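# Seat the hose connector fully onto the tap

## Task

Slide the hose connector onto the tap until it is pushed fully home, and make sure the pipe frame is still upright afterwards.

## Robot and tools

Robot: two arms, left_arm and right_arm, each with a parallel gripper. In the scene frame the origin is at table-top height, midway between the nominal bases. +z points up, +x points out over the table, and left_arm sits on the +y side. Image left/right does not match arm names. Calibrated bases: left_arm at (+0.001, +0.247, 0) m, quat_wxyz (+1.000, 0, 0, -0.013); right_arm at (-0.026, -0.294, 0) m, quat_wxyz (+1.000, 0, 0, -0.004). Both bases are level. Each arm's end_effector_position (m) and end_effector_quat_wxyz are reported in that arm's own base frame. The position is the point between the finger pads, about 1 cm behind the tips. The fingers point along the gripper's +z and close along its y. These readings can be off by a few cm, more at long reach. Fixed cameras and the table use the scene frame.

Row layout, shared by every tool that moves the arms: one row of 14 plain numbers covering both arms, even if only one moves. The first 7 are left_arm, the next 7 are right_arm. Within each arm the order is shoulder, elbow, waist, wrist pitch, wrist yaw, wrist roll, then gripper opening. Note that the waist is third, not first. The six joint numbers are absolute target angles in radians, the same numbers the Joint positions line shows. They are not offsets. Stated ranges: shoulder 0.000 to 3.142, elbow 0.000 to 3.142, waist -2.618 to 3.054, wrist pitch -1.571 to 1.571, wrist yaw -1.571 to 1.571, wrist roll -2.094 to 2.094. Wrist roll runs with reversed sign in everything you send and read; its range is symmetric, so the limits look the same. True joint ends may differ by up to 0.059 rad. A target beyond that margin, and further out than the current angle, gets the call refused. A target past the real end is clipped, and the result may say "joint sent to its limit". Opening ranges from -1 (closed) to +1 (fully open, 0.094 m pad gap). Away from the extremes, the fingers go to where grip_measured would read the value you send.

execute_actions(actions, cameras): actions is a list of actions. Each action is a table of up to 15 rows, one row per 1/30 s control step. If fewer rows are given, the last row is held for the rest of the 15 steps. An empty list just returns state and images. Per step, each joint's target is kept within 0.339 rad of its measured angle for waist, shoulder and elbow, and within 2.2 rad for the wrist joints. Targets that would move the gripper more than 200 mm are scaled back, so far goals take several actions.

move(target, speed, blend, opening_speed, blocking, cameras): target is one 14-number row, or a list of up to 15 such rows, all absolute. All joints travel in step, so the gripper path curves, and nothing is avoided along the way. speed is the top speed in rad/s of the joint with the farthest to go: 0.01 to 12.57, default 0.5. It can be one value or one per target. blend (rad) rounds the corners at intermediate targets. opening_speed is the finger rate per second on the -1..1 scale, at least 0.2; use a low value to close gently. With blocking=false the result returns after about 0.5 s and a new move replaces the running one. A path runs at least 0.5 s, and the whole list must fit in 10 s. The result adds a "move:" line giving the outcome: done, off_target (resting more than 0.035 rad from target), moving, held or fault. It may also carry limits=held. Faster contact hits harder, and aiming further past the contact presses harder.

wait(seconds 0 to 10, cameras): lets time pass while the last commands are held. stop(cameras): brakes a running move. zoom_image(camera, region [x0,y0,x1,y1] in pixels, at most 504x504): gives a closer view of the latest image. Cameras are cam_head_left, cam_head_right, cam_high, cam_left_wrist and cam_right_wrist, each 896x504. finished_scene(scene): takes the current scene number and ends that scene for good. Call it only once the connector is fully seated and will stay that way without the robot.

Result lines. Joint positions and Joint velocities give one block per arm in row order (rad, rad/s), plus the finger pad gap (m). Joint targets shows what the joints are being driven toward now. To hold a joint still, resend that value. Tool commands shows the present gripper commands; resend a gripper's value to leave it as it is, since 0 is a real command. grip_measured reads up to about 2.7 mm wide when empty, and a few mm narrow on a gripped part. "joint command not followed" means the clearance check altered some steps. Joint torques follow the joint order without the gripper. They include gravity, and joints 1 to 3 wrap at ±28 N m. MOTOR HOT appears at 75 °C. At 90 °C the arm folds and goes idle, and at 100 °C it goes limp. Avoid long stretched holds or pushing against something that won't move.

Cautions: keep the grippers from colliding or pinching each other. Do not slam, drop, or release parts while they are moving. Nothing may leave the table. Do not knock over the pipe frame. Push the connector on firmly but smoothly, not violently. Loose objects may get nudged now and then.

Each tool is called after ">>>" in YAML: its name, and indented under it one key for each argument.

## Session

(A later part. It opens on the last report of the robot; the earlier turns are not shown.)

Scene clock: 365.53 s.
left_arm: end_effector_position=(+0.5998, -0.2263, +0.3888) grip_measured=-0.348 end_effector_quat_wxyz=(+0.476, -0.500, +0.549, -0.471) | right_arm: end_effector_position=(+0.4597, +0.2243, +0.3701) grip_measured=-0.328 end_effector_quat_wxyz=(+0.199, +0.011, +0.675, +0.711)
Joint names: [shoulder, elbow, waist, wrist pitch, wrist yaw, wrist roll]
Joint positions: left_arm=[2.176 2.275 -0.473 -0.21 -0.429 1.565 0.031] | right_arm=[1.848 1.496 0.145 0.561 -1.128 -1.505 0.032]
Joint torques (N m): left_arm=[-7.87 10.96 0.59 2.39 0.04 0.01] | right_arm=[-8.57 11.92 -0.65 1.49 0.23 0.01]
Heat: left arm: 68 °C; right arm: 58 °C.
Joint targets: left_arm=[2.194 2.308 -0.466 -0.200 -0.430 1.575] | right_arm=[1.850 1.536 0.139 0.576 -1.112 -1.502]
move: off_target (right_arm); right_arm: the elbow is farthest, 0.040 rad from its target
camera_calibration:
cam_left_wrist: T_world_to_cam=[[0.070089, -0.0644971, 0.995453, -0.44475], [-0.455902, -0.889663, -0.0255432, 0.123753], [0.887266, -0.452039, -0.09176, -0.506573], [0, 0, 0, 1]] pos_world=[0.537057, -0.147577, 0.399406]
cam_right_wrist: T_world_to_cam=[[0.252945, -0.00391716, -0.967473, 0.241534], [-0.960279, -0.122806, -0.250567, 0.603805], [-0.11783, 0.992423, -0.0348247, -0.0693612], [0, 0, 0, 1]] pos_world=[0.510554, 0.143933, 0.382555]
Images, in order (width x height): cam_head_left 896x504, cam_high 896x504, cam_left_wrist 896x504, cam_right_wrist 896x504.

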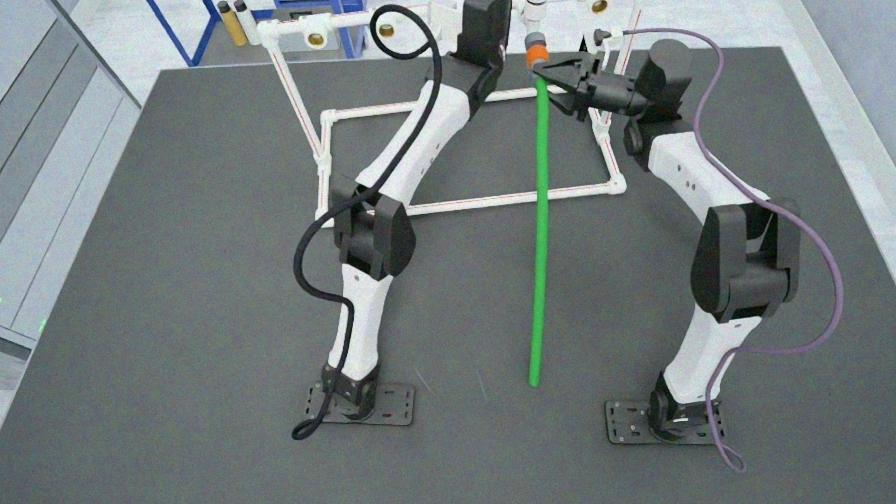

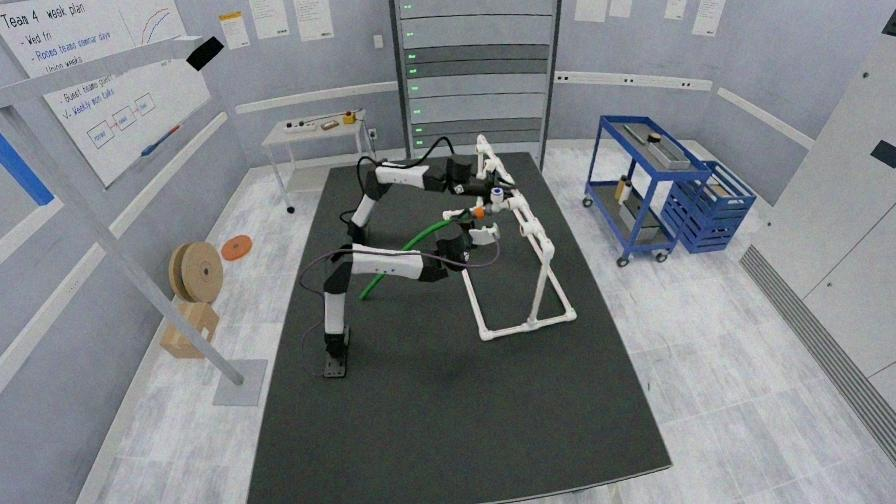

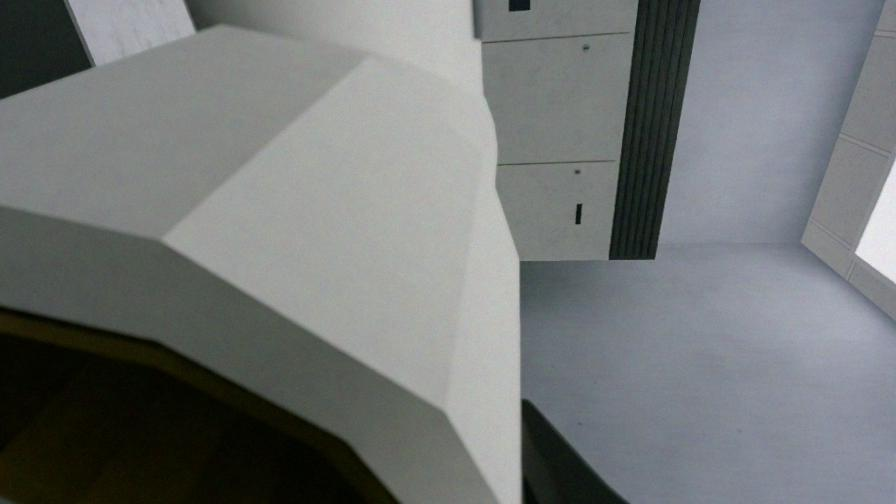

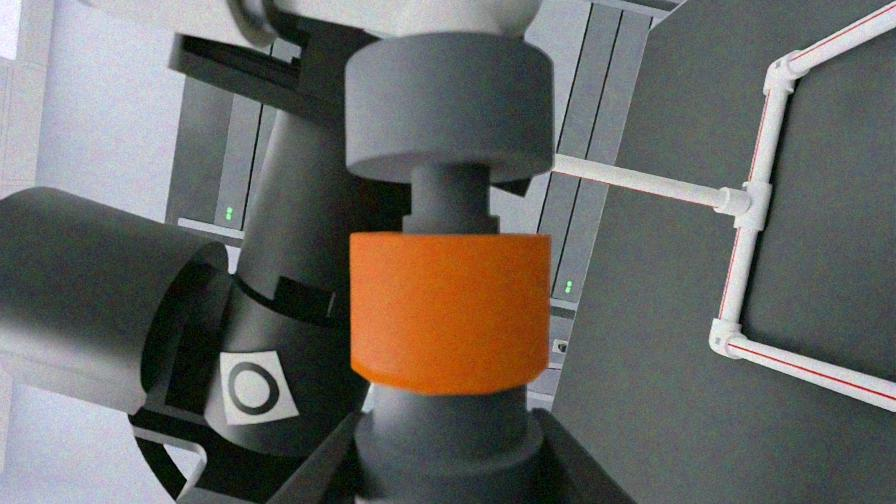

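>>> move:
  target: [2.194,2.308,-0.466,-0.2,-0.43,1.575,-0.72,1.850,1.536,0.139,0.576,-1.112,-1.502,-0.5]
  speed: 0.2
  opening_speed: 0.2
  cameras: ["cam_left_wrist","cam_head_left"]

Scene clock: 369.87 s.
left_arm: end_effector_position=(+0.5998, -0.2264, +0.3850) grip_measured=-0.600 end_effector_quat_wxyz=(+0.472, -0.504, +0.550, -0.470) | right_arm: end_effector_position=(+0.4597, +0.2243, +0.3701) grip_measured=-0.328 end_effector_quat_wxyz=(+0.199, +0.011, +0.675, +0.711)
Joint names: [shoulder, elbow, waist, wrist pitch, wrist yaw, wrist roll]
Joint positions: left_arm=[2.178 2.275 -0.473 -0.223 -0.428 1.577 0.019] | right_arm=[1.848 1.496 0.145 0.561 -1.128 -1.505 0.032]
Joint torques (N m): left_arm=[-7.99 11.02 0.55 2.55 0.03 -0.1] | right_arm=[-8.59 11.93 -0.64 1.48 0.24 0.01]
Heat: left arm: 68 °C; right arm: 58 °C.
Joint targets: left_arm=[2.194 2.308 -0.466 -0.200 -0.430 1.575] | right_arm=[1.850 1.536 0.139 0.576 -1.112 -1.502]
move: off_target (right_arm); right_arm: the elbow is farthest, 0.040 rad from its target
camera_calibration:
cam_left_wrist: T_world_to_cam=[[0.0828144, -0.058933, 0.994821, -0.447171], [-0.455317, -0.890206, -0.0148325, 0.118984], [0.88647, -0.45173, -0.100555, -0.503059], [0, 0, 0, 1]] pos_world=[0.537154, -0.14768, 0.396035]
Images, in order (width x height): cam_head_left 896x504, cam_left_wrist 896x504.

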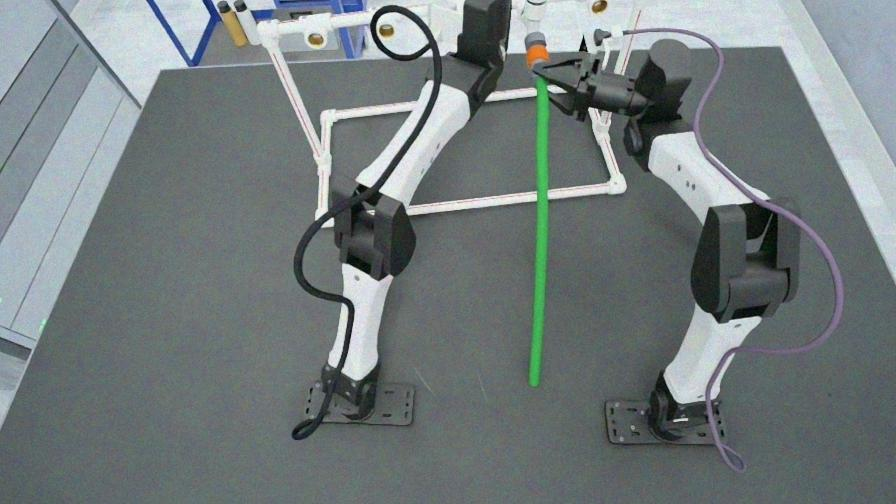

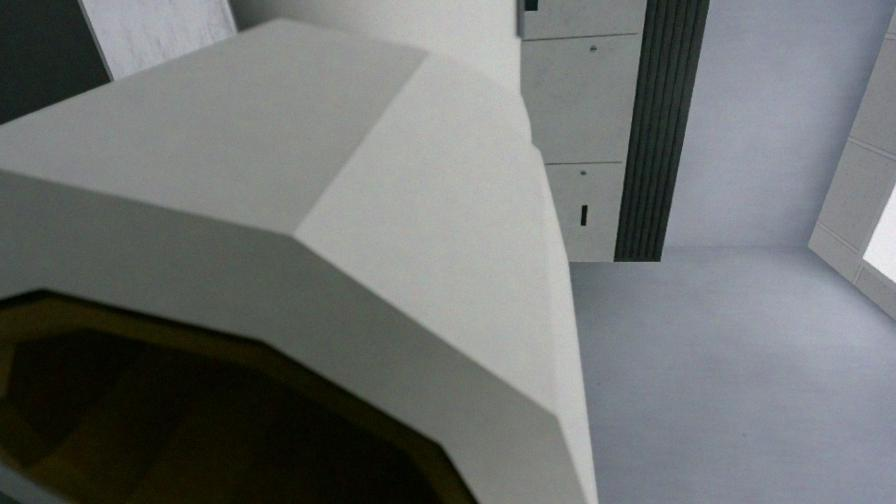

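>>> move:
  target: [2.194,2.308,-0.466,-0.2,-0.43,1.575,-0.75,1.899,1.609,0.133,0.550,-1.112,-1.502,-0.55]
  speed: 0.06
  cameras: ["cam_right_wrist","cam_head_left","cam_high"]

>>> zoom_image:
  camera: "cam_head_left"
  region: [515, 30, 575, 110]

Scene clock: 375.67 s.
left_arm: end_effector_position=(+0.6026, -0.2235, +0.3850) grip_measured=-0.600 end_effector_quat_wxyz=(+0.472, -0.504, +0.548, -0.471) | right_arm: end_effector_position=(+0.4660, +0.2273, +0.3704) grip_measured=-0.328 end_effector_quat_wxyz=(+0.185, +0.000, +0.678, +0.711)
Joint names: [shoulder, elbow, waist, wrist pitch, wrist yaw, wrist roll]
Joint positions: left_arm=[2.181 2.275 -0.465 -0.214 -0.422 1.577 0.019] | right_arm=[1.894 1.565 0.144 0.533 -1.165 -1.505 0.032]
Joint torques (N m): left_arm=[-8.29 10.97 -0.05 2.44 -0.05 -0.12] | right_arm=[-8.66 12.37 -1.06 1.48 0.68 0]
Heat: left arm: 68 °C; right arm: 58 °C.
Joint targets: left_arm=[2.194 2.308 -0.466 -0.200 -0.430 1.575] | right_arm=[1.899 1.609 0.133 0.550 -1.112 -1.502]
move: off_target (right_arm); right_arm: the wrist yaw is farthest, 0.053 rad from its target
camera_calibration:
cam_right_wrist: T_world_to_cam=[[0.24981, -0.00301162, -0.96829, 0.241805], [-0.956069, -0.159173, -0.246162, 0.614921], [-0.153384, 0.987246, -0.0426423, -0.0509193], [0, 0, 0, 1]] pos_world=[0.519691, 0.148877, 0.383337]
Images, in order (width x height): cam_head_left 896x504, cam_high 896x504, cam_right_wrist 896x504.

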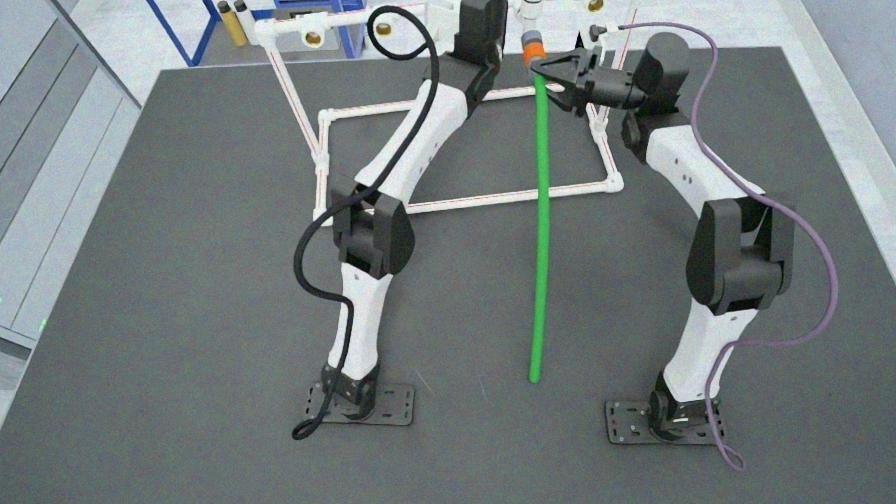

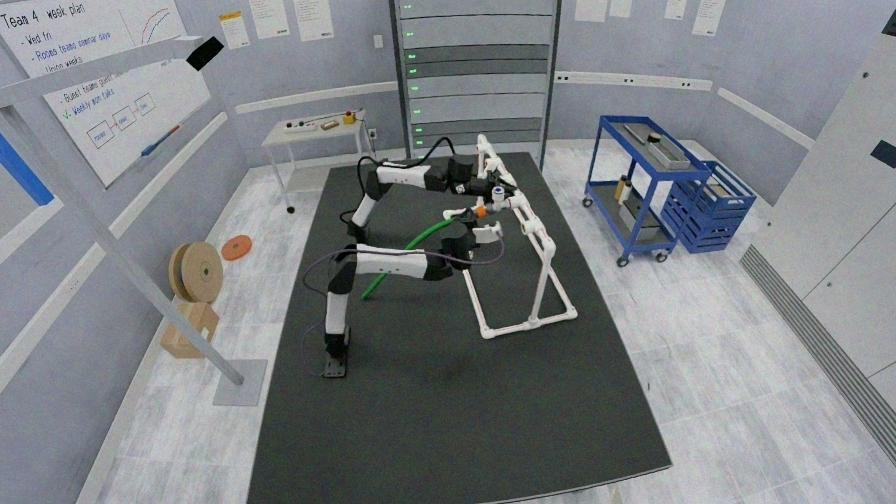

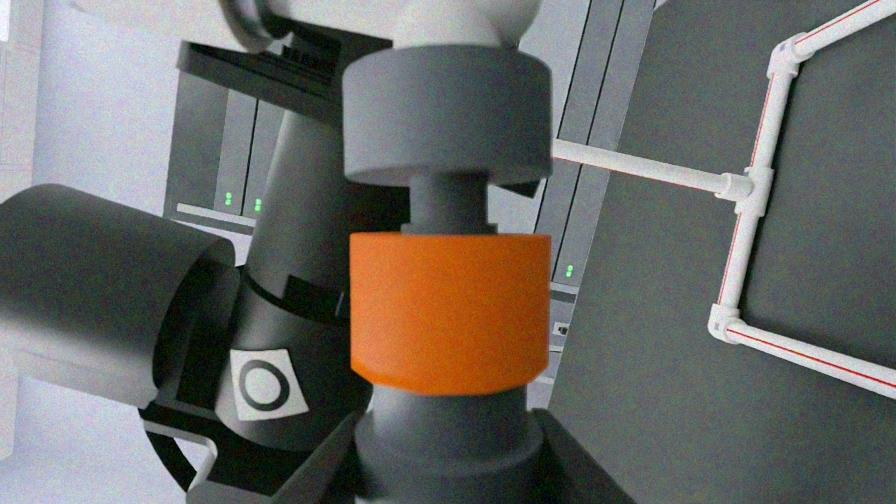

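Scaled by 6.300 from the camera's 896x504 image, which has a finer 1280x720 frame.

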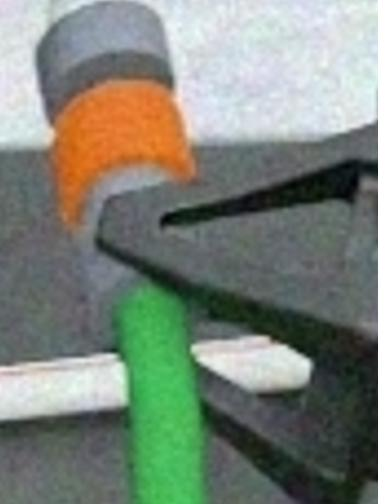

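>>> move:
  target: [2.174,2.282,-0.476,-0.2,-0.43,1.575,-0.75,1.915,1.632,0.125,0.545,-1.0,-1.502,-0.6]
  speed: 0.1
  cameras: ["cam_right_wrist","cam_head_left"]

>>> zoom_image:
  camera: "cam_head_left"
  region: [515, 30, 575, 110]

Scene clock: 388.83 s.
left_arm: end_effector_position=(+0.6031, -0.2222, +0.3856) grip_measured=-0.601 end_effector_quat_wxyz=(+0.473, -0.505, +0.546, -0.472) | right_arm: end_effector_position=(+0.4700, +0.2275, +0.3709) grip_measured=-0.328 end_effector_quat_wxyz=(+0.187, +0.002, +0.678, +0.711)
Joint names: [shoulder, elbow, waist, wrist pitch, wrist yaw, wrist roll]
Joint positions: left_arm=[2.181 2.275 -0.463 -0.211 -0.422 1.577 0.019] | right_arm=[1.905 1.582 0.144 0.527 -1.159 -1.504 0.032]
Joint torques (N m): left_arm=[-9.92 8.55 -1.24 2.41 -0.04 -0.11] | right_arm=[-8.36 13.01 -1.76 1.5 1.96 0]
Heat: left arm: 68 °C; right arm: 60 °C.
Joint targets: left_arm=[2.174 2.282 -0.476 -0.200 -0.430 1.575] | right_arm=[1.915 1.632 0.125 0.545 -1.000 -1.502]
move: off_target (right_arm); right_arm: the wrist yaw is farthest, 0.159 rad from its target
camera_calibration:
cam_right_wrist: T_world_to_cam=[[0.248825, -0.00358346, -0.968542, 0.241916], [-0.957313, -0.152786, -0.245374, 0.617718], [-0.147101, 0.988253, -0.0414475, -0.0540584], [0, 0, 0, 1]] pos_world=[0.523202, 0.148669, 0.383637]
Images, in order (width x height): cam_head_left 896x504, cam_right_wrist 896x504.

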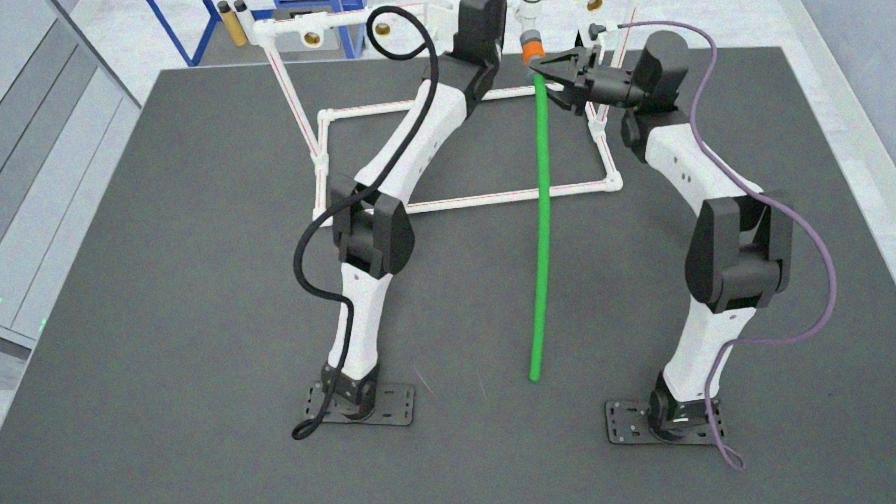

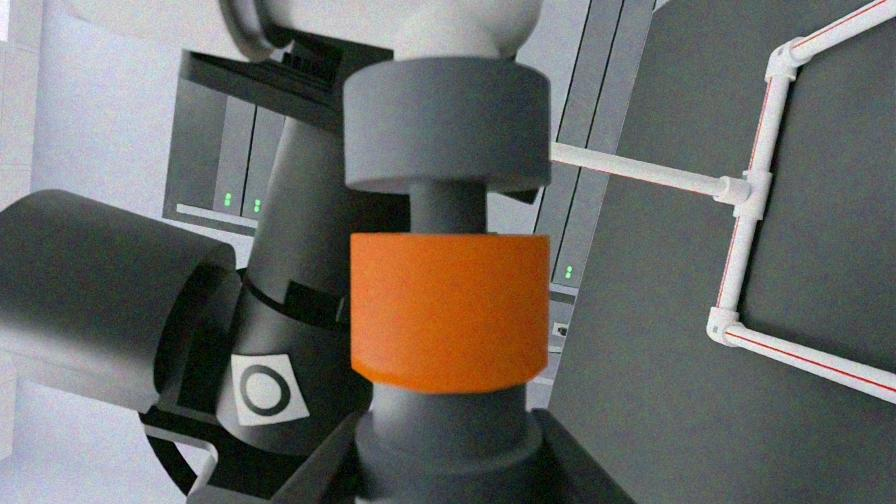

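Scaled by 6.300 from the camera's 896x504 image, which has a finer 1280x720 frame.

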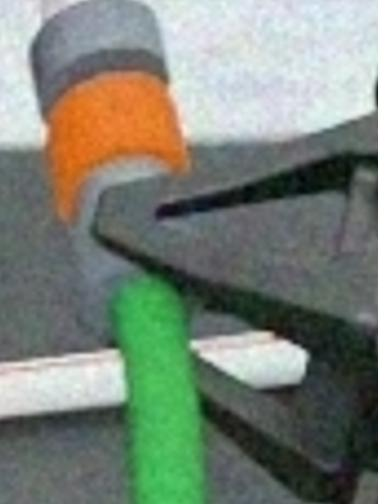

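>>> move:
  target: [2.164,2.275,-0.482,-0.2,-0.43,1.575,-0.75,1.935,1.660,0.118,0.540,-0.90,-1.502,-0.65]
  speed: 0.1
  cameras: ["cam_right_wrist","cam_head_left"]

>>> zoom_image:
  camera: "cam_head_left"
  region: [515, 30, 575, 110]

Scene clock: 392.47 s.
left_arm: end_effector_position=(+0.6054, -0.2166, +0.3856) grip_measured=-0.601 end_effector_quat_wxyz=(+0.476, -0.507, +0.542, -0.471) | right_arm: end_effector_position=(+0.4773, +0.2272, +0.3713) grip_measured=-0.328 end_effector_quat_wxyz=(+0.194, +0.008, +0.677, +0.710)
Joint names: [shoulder, elbow, waist, wrist pitch, wrist yaw, wrist roll]
Joint positions: left_arm=[2.181 2.272 -0.454 -0.204 -0.424 1.578 0.019] | right_arm=[1.921 1.604 0.144 0.519 -1.14 -1.499 0.032]
Joint torques (N m): left_arm=[-10.66 8.2 -2.45 2.32 -0.02 -0.12] | right_arm=[-8.2 13.57 -2.37 1.53 2.92 -0.07]
Heat: left arm: 67 °C; right arm: 60 °C.
Joint targets: left_arm=[2.164 2.275 -0.482 -0.200 -0.430 1.575] | right_arm=[1.935 1.660 0.118 0.540 -0.900 -1.502]
move: off_target (right_arm); right_arm: the wrist yaw is farthest, 0.240 rad from its target
camera_calibration:
cam_right_wrist: T_world_to_cam=[[0.251337, -0.0062319, -0.967879, 0.23966], [-0.959391, -0.133902, -0.248271, 0.62263], [-0.128054, 0.990975, -0.0396335, -0.0630495], [0, 0, 0, 1]] pos_world=[0.529036, 0.147346, 0.384044]
Images, in order (width x height): cam_head_left 896x504, cam_right_wrist 896x504.

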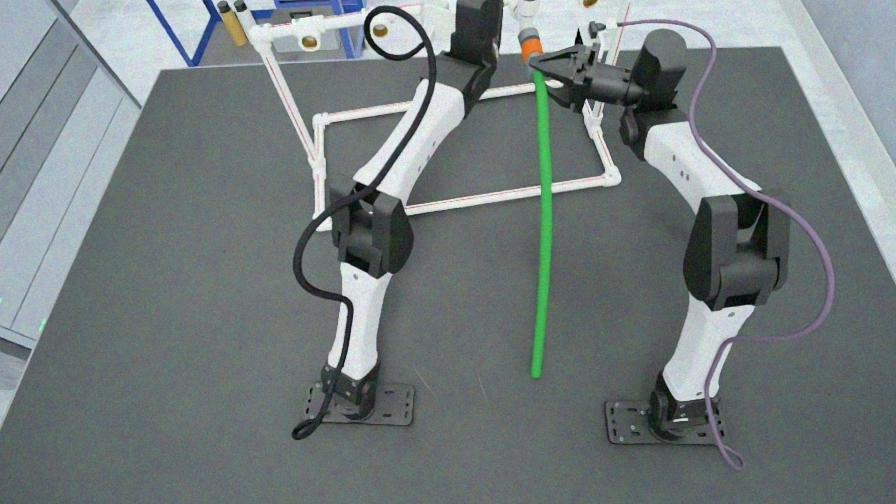

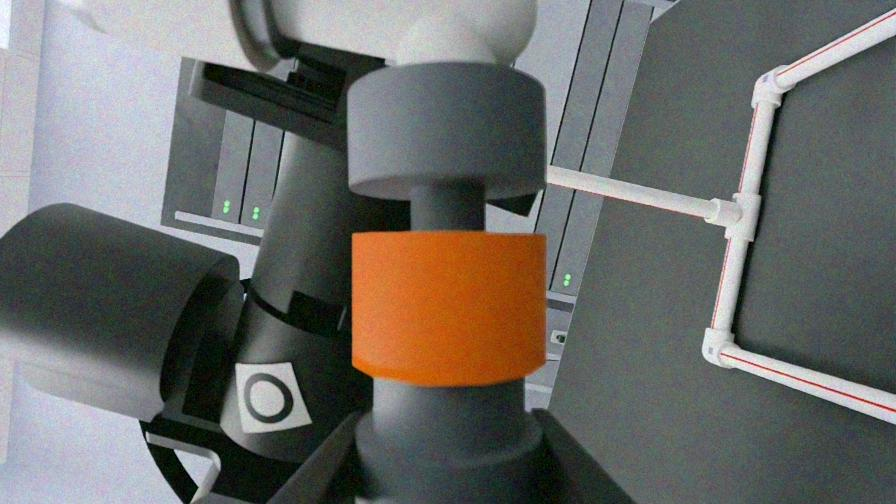

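Scaled by 6.300 from the camera's 896x504 image, which has a finer 1280x720 frame.

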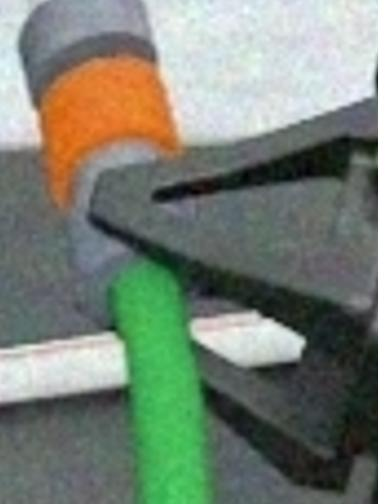

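>>> move:
  target: [2.181,2.285,-0.460,-0.2,-0.43,1.575,-0.75,1.921,1.635,0.138,0.533,-1.13,-1.502,-0.65]
  speed: 0.15
  cameras: []

>>> move:
  target: [2.181,2.285,-0.460,-0.2,-0.43,1.575,1.0,1.921,1.635,0.138,0.533,-1.13,-1.502,-0.65]
  speed: 0.15
  opening_speed: 1.5
  cameras: ["cam_left_wrist"]

>>> move:
  target:
    - [1.86,1.74,-0.505,0.16,-0.43,1.571,1,1.921,1.635,0.138,0.533,-1.13,-1.502,-0.65]
    - [1.56,1.70,-0.505,-0.09,0,0,0.4,1.921,1.635,0.138,0.533,-1.13,-1.502,-0.65]
  speed: 0.5

Scene clock: 420.10 s.
left_arm: end_effector_position=(+0.6054, -0.2163, +0.3850) grip_measured=-0.601 end_effector_quat_wxyz=(+0.476, -0.508, +0.543, -0.470) | right_arm: end_effector_position=(+0.4740, +0.2281, +0.3706) grip_measured=-0.328 end_effector_quat_wxyz=(+0.187, +0.001, +0.678, +0.710)
Joint names: [shoulder, elbow, waist, wrist pitch, wrist yaw, wrist roll]
Joint positions: left_arm=[2.181 2.272 -0.453 -0.206 -0.424 1.578 0.019] | right_arm=[1.921 1.604 0.144 0.519 -1.16 -1.499 0.032]
Joint torques (N m): left_arm=[-9.32 9.09 -0.61 2.33 -0.02 -0.12] | right_arm=[-9.43 11 -0.59 1.47 0.41 -0.05]
Heat: left arm: 64 °C; right arm: 65 °C.
Joint targets: left_arm=[2.181 2.285 -0.460 -0.200 -0.430 1.575] | right_arm=[1.921 1.635 0.138 0.533 -1.130 -1.502]
move: done
No camera images: "cameras" was empty.

Scene clock: 421.50 s.
left_arm: end_effector_position=(+0.6052, -0.2168, +0.3849) grip_measured=+0.999 end_effector_quat_wxyz=(+0.476, -0.508, +0.544, -0.470) | right_arm: end_effector_position=(+0.4739, +0.2282, +0.3706) grip_measured=-0.328 end_effector_quat_wxyz=(+0.187, +0.000, +0.678, +0.711)
Joint names: [shoulder, elbow, waist, wrist pitch, wrist yaw, wrist roll]
Joint positions: left_arm=[2.181 2.272 -0.454 -0.207 -0.424 1.578 0.094] | right_arm=[1.921 1.604 0.144 0.519 -1.161 -1.499 0.032]
Joint torques (N m): left_arm=[-9.32 9.11 -0.51 2.37 -0.02 -0.12] | right_arm=[-9.4 11 -0.57 1.46 0.41 -0.05]
Heat: left arm: 64 °C; right arm: 64 °C.
Joint targets: left_arm=[2.181 2.285 -0.460 -0.200 -0.430 1.575] | right_arm=[1.921 1.635 0.138 0.533 -1.130 -1.502]
move: done
camera_calibration:
cam_left_wrist: T_world_to_cam=[[0.0760299, -0.0523475, 0.99573, -0.441739], [-0.442429, -0.896704, -0.0133594, 0.120326], [0.893575, -0.439524, -0.0913364, -0.508739], [0, 0, 0, 1]] pos_world=[0.541417, -0.13883, 0.394995]
Images, in order (width x height): cam_left_wrist 896x504.

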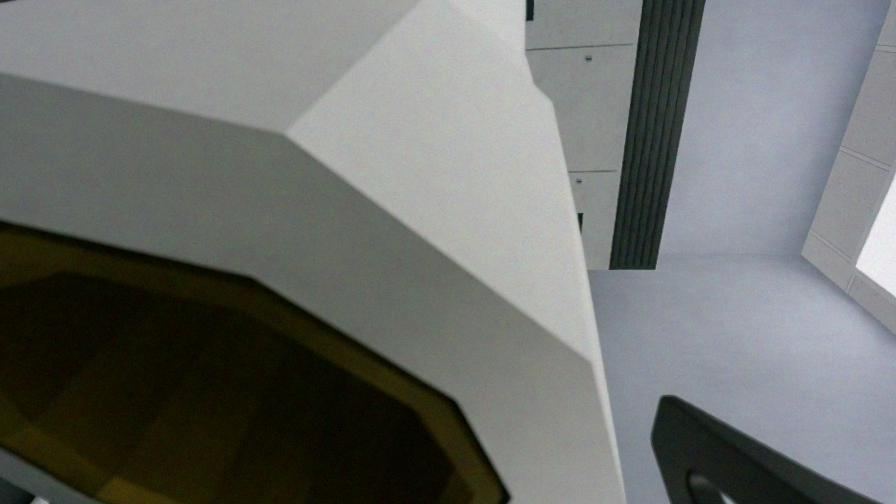

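Scene clock: 427.10 s.
left_arm: end_effector_position=(+0.4483, -0.2416, +0.4641) grip_measured=+0.401 end_effector_quat_wxyz=(+0.686, +0.165, +0.687, -0.176) | right_arm: end_effector_position=(+0.4745, +0.2280, +0.3707) grip_measured=-0.328 end_effector_quat_wxyz=(+0.188, +0.002, +0.678, +0.710)
Joint names: [shoulder, elbow, waist, wrist pitch, wrist yaw, wrist roll]
Joint positions: left_arm=[1.595 1.704 -0.498 -0.107 -0.011 0.016 0.066] | right_arm=[1.921 1.604 0.144 0.519 -1.157 -1.499 0.032]
Joint torques (N m): left_arm=[-8.23 7.49 -0.61 2.56 0.24 -0.19] | right_arm=[-9.39 10.97 -0.61 1.46 0.38 -0.06]
Heat: left arm: 64 °C; right arm: 64 °C.
Joint targets: left_arm=[1.560 1.700 -0.505 -0.090 0.000 0.000] | right_arm=[1.921 1.635 0.138 0.533 -1.130 -1.502]
move: done
camera_calibration:
cam_left_wrist: T_world_to_cam=[[-0.492815, -0.87011, 0.00648801, 0.00658988], [-0.361417, 0.197906, -0.911159, 0.674531], [0.791524, -0.451378, -0.412003, -0.180391], [0, 0, 0, 1]] pos_world=[0.389818, -0.209185, 0.540241]
cam_right_wrist: T_world_to_cam=[[0.25156, -0.00541516, -0.967827, 0.239404], [-0.956911, -0.151261, -0.247876, 0.622434], [-0.145052, 0.988479, -0.0432329, -0.0543468], [0, 0, 0, 1]] pos_world=[0.527506, 0.149167, 0.383638]

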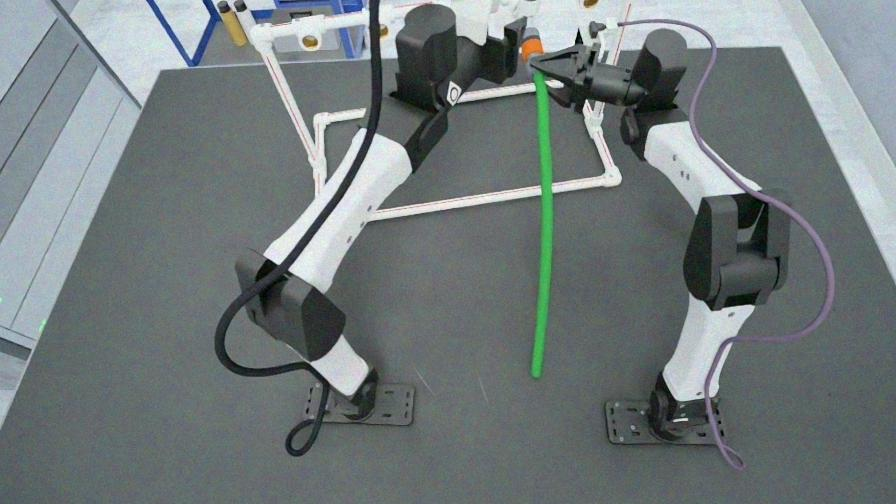

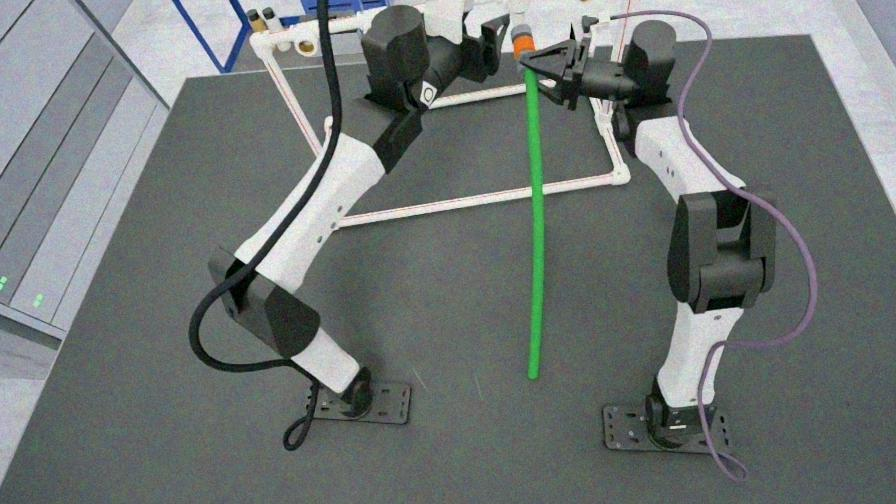

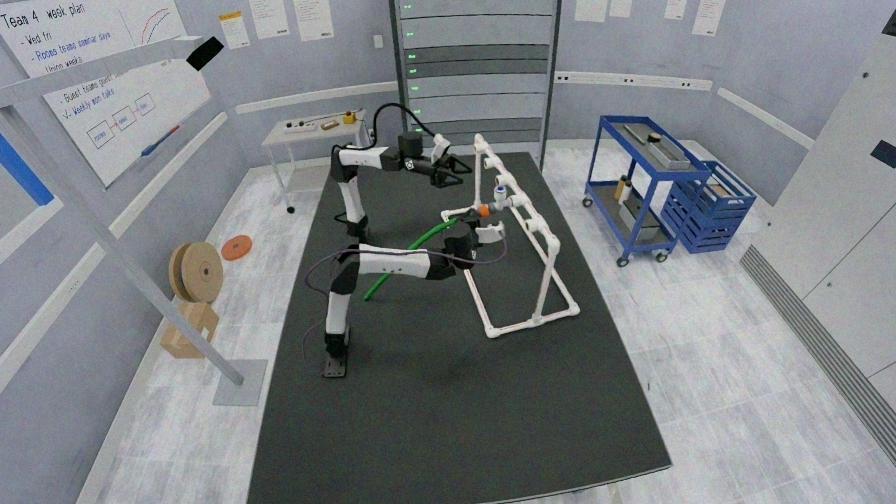

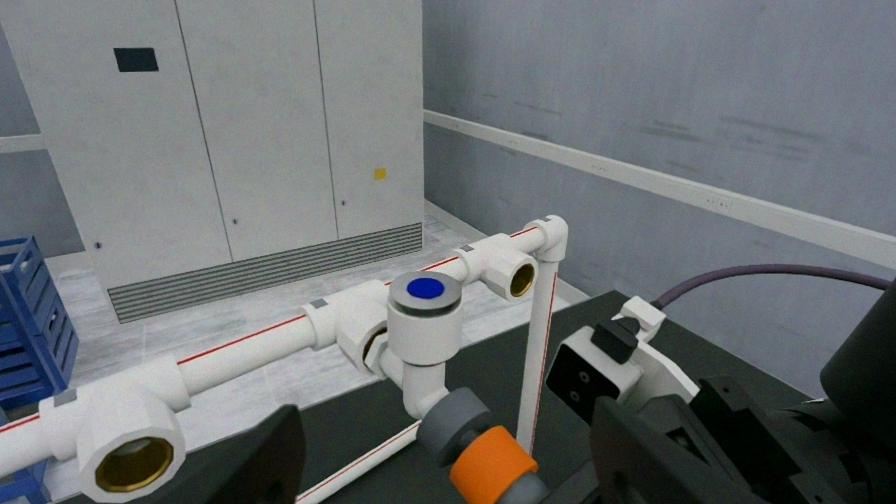

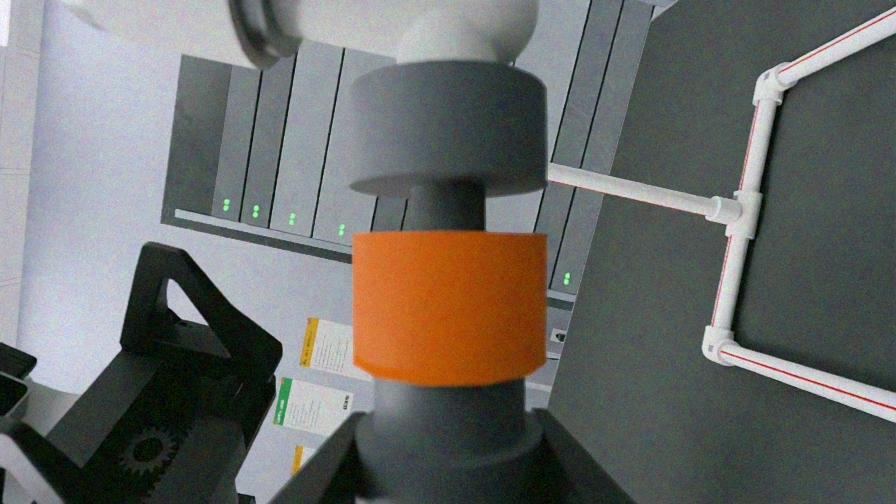

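>>> move:
  target:
    - [1.77,1.87,-0.492,-0.07,0,0,0.4,1.921,1.635,0.138,0.533,-1.13,-1.502,-0.65]
    - [1.995,2.077,-0.488,-0.035,0,0,0.4,1.921,1.635,0.138,0.533,-1.13,-1.502,-0.65]
  speed: 0.2
  blend: 0.05

Scene clock: 441.20 s.
left_arm: end_effector_position=(+0.5390, -0.2905, +0.4246) grip_measured=+0.401 end_effector_quat_wxyz=(+0.677, +0.167, +0.695, -0.174) | right_arm: end_effector_position=(+0.4745, +0.2280, +0.3707) grip_measured=-0.328 end_effector_quat_wxyz=(+0.188, +0.002, +0.678, +0.710)
Joint names: [shoulder, elbow, waist, wrist pitch, wrist yaw, wrist roll]
Joint positions: left_arm=[1.982 2.041 -0.497 -0.081 -0.011 0.016 0.066] | right_arm=[1.921 1.604 0.144 0.519 -1.157 -1.499 0.032]
Joint torques (N m): left_arm=[-7.12 11.4 0.76 2.91 0.24 -0.19] | right_arm=[-9.43 11 -0.59 1.46 0.37 -0.05]
Heat: left arm: 62 °C; right arm: 63 °C.
Joint targets: left_arm=[1.995 2.077 -0.488 -0.035 0.000 0.000] | right_arm=[1.921 1.635 0.138 0.533 -1.130 -1.502]
move: off_target (left_arm); left_arm: the wrist pitch is farthest, 0.046 rad from its target
camera_calibration:
cam_left_wrist: T_world_to_cam=[[-0.492395, -0.870344, 0.00691165, 0.00860261], [-0.380279, 0.207985, -0.901183, 0.689804], [0.782902, -0.446366, -0.433384, -0.275406], [0, 0, 0, 1]] pos_world=[0.482169, -0.258913, 0.502223]
cam_right_wrist: T_world_to_cam=[[0.25156, -0.00541516, -0.967827, 0.239404], [-0.956911, -0.151261, -0.247876, 0.622434], [-0.145052, 0.988479, -0.0432329, -0.0543468], [0, 0, 0, 1]] pos_world=[0.527506, 0.149167, 0.383638]

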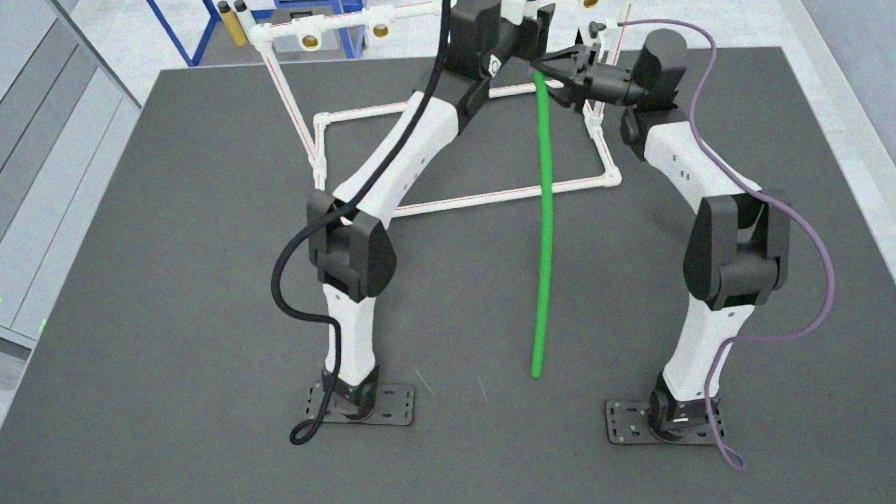

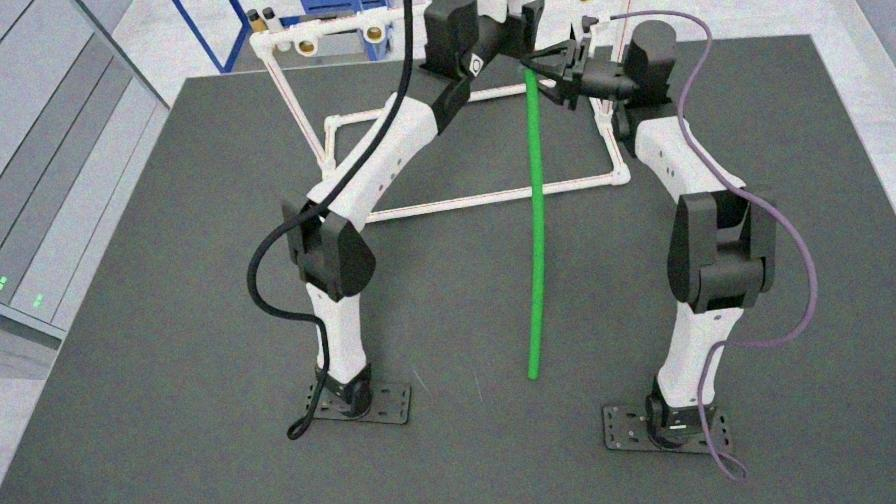

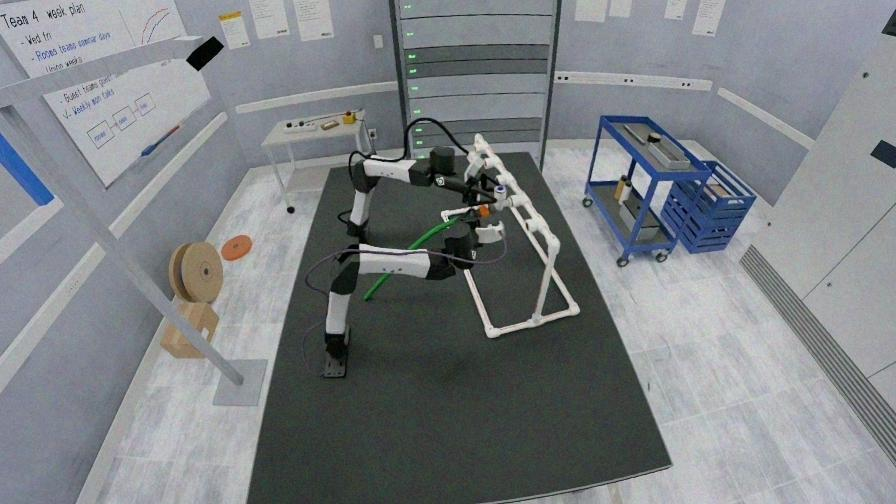

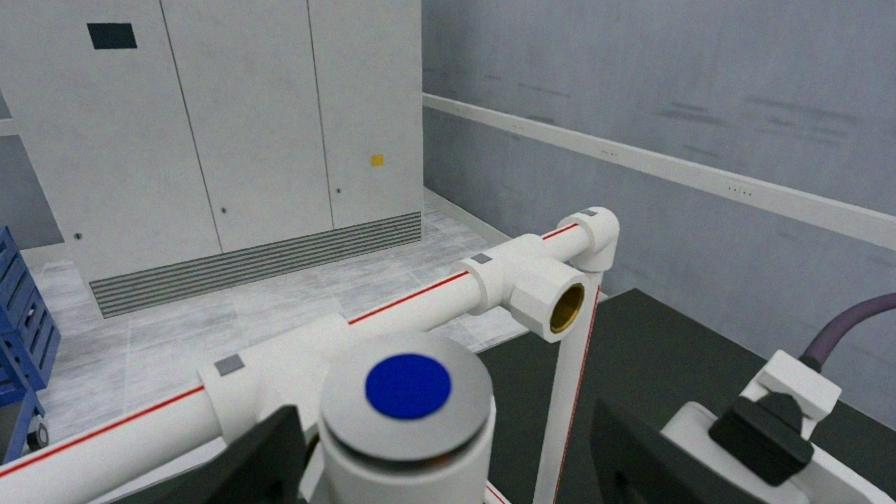

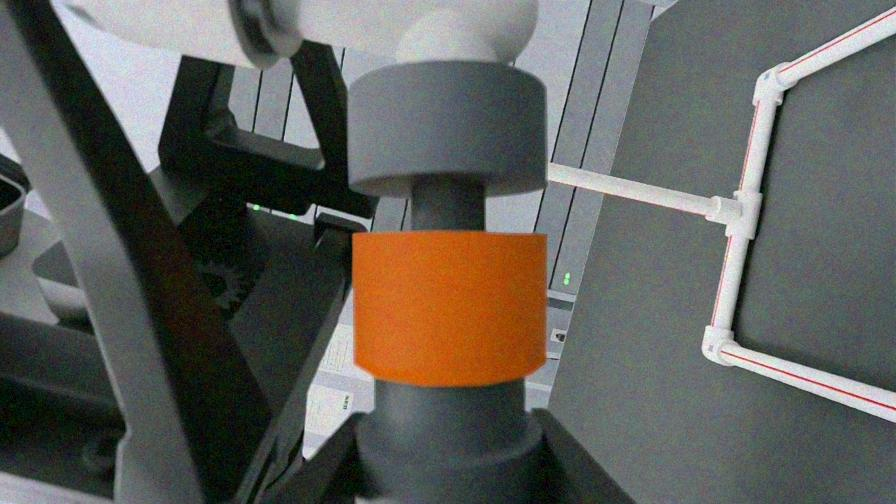

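>>> move:
  target: [1.999,2.085,-0.470,-0.035,0,0,0.4,1.921,1.635,0.138,0.533,-1.13,-1.502,-0.65]
  speed: 0.1
  cameras: ["cam_left_wrist"]

Scene clock: 444.40 s.
left_arm: end_effector_position=(+0.5446, -0.2782, +0.4301) grip_measured=+0.401 end_effector_quat_wxyz=(+0.684, +0.158, +0.693, -0.168) | right_arm: end_effector_position=(+0.4745, +0.2280, +0.3707) grip_measured=-0.328 end_effector_quat_wxyz=(+0.188, +0.002, +0.678, +0.710)
Joint names: [shoulder, elbow, waist, wrist pitch, wrist yaw, wrist roll]
Joint positions: left_arm=[1.982 2.052 -0.475 -0.079 -0.011 0.016 0.066] | right_arm=[1.921 1.604 0.144 0.519 -1.157 -1.499 0.032]
Joint torques (N m): left_arm=[-6.83 11.15 0.49 2.89 0.22 -0.2] | right_arm=[-9.4 11 -0.61 1.46 0.37 -0.06]
Heat: left arm: 63 °C; right arm: 63 °C.
Joint targets: left_arm=[1.999 2.085 -0.470 -0.035 0.000 0.000] | right_arm=[1.921 1.635 0.138 0.533 -1.130 -1.502]
move: off_target (left_arm); left_arm: the wrist pitch is farthest, 0.044 rad from its target
camera_calibration:
cam_left_wrist: T_world_to_cam=[[-0.473375, -0.880835, 0.00671718, 0.00877512], [-0.374967, 0.194601, -0.906383, 0.689983], [0.797067, -0.431578, -0.422403, -0.28018], [0, 0, 0, 1]] pos_world=[0.486197, -0.247462, 0.506981]
Images, in order (width x height): cam_left_wrist 896x504.

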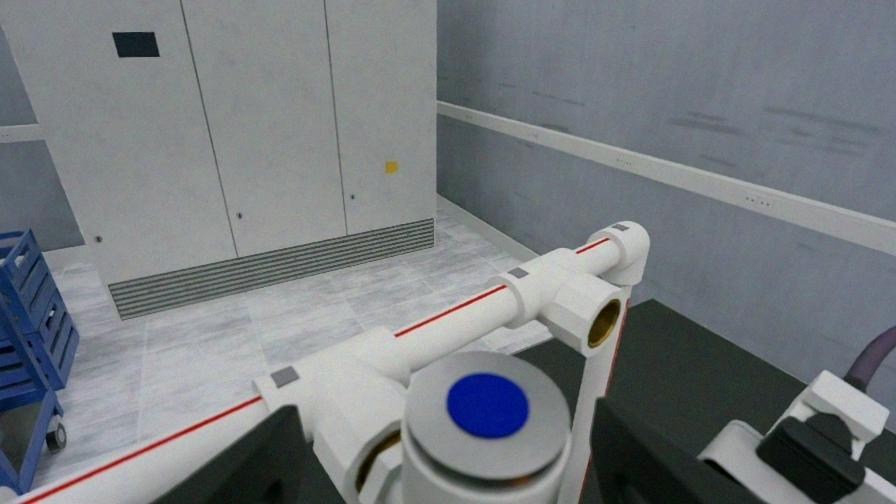

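>>> move:
  target: [1.999,2.085,-0.493,-0.035,0,0,0.4,1.921,1.635,0.138,0.533,-1.13,-1.502,-0.65]
  speed: 0.1
  cameras: ["cam_left_wrist"]

Scene clock: 446.97 s.
left_arm: end_effector_position=(+0.5409, -0.2853, +0.4301) grip_measured=+0.401 end_effector_quat_wxyz=(+0.682, +0.163, +0.692, -0.172) | right_arm: end_effector_position=(+0.4745, +0.2280, +0.3707) grip_measured=-0.328 end_effector_quat_wxyz=(+0.188, +0.002, +0.678, +0.710)
Joint names: [shoulder, elbow, waist, wrist pitch, wrist yaw, wrist roll]
Joint positions: left_arm=[1.982 2.052 -0.488 -0.079 -0.01 0.016 0.066] | right_arm=[1.921 1.604 0.144 0.519 -1.157 -1.499 0.032]
Joint torques (N m): left_arm=[-6.82 11.12 -0.42 2.9 0.21 -0.18] | right_arm=[-9.4 11.02 -0.58 1.46 0.38 -0.06]
Heat: left arm: 63 °C; right arm: 63 °C.
Joint targets: left_arm=[1.999 2.085 -0.493 -0.035 0.000 0.000] | right_arm=[1.921 1.635 0.138 0.533 -1.130 -1.502]
move: off_target (left_arm); left_arm: the wrist pitch is farthest, 0.044 rad from its target
camera_calibration:
cam_left_wrist: T_world_to_cam=[[-0.485142, -0.87441, 0.00672939, 0.00893025], [-0.372308, 0.199589, -0.906394, 0.689982], [0.791217, -0.442235, -0.422379, -0.280209], [0, 0, 0, 1]] pos_world=[0.482925, -0.253823, 0.506981]
Images, in order (width x height): cam_left_wrist 896x504.

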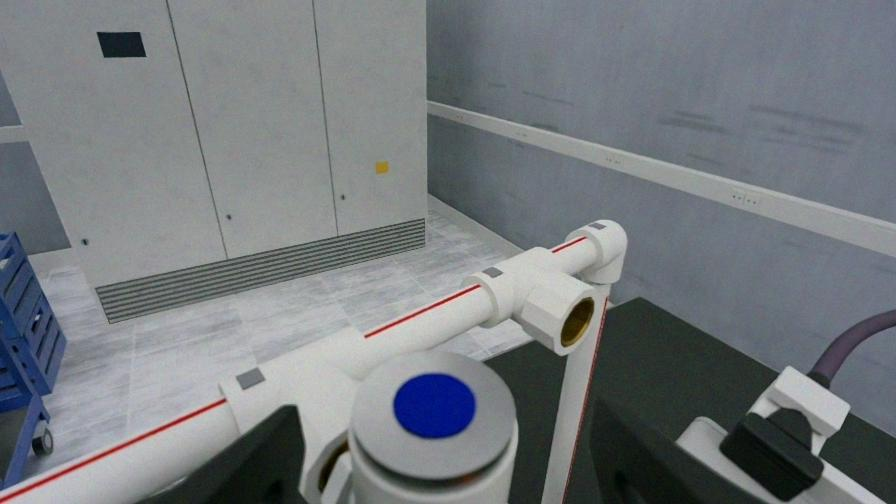

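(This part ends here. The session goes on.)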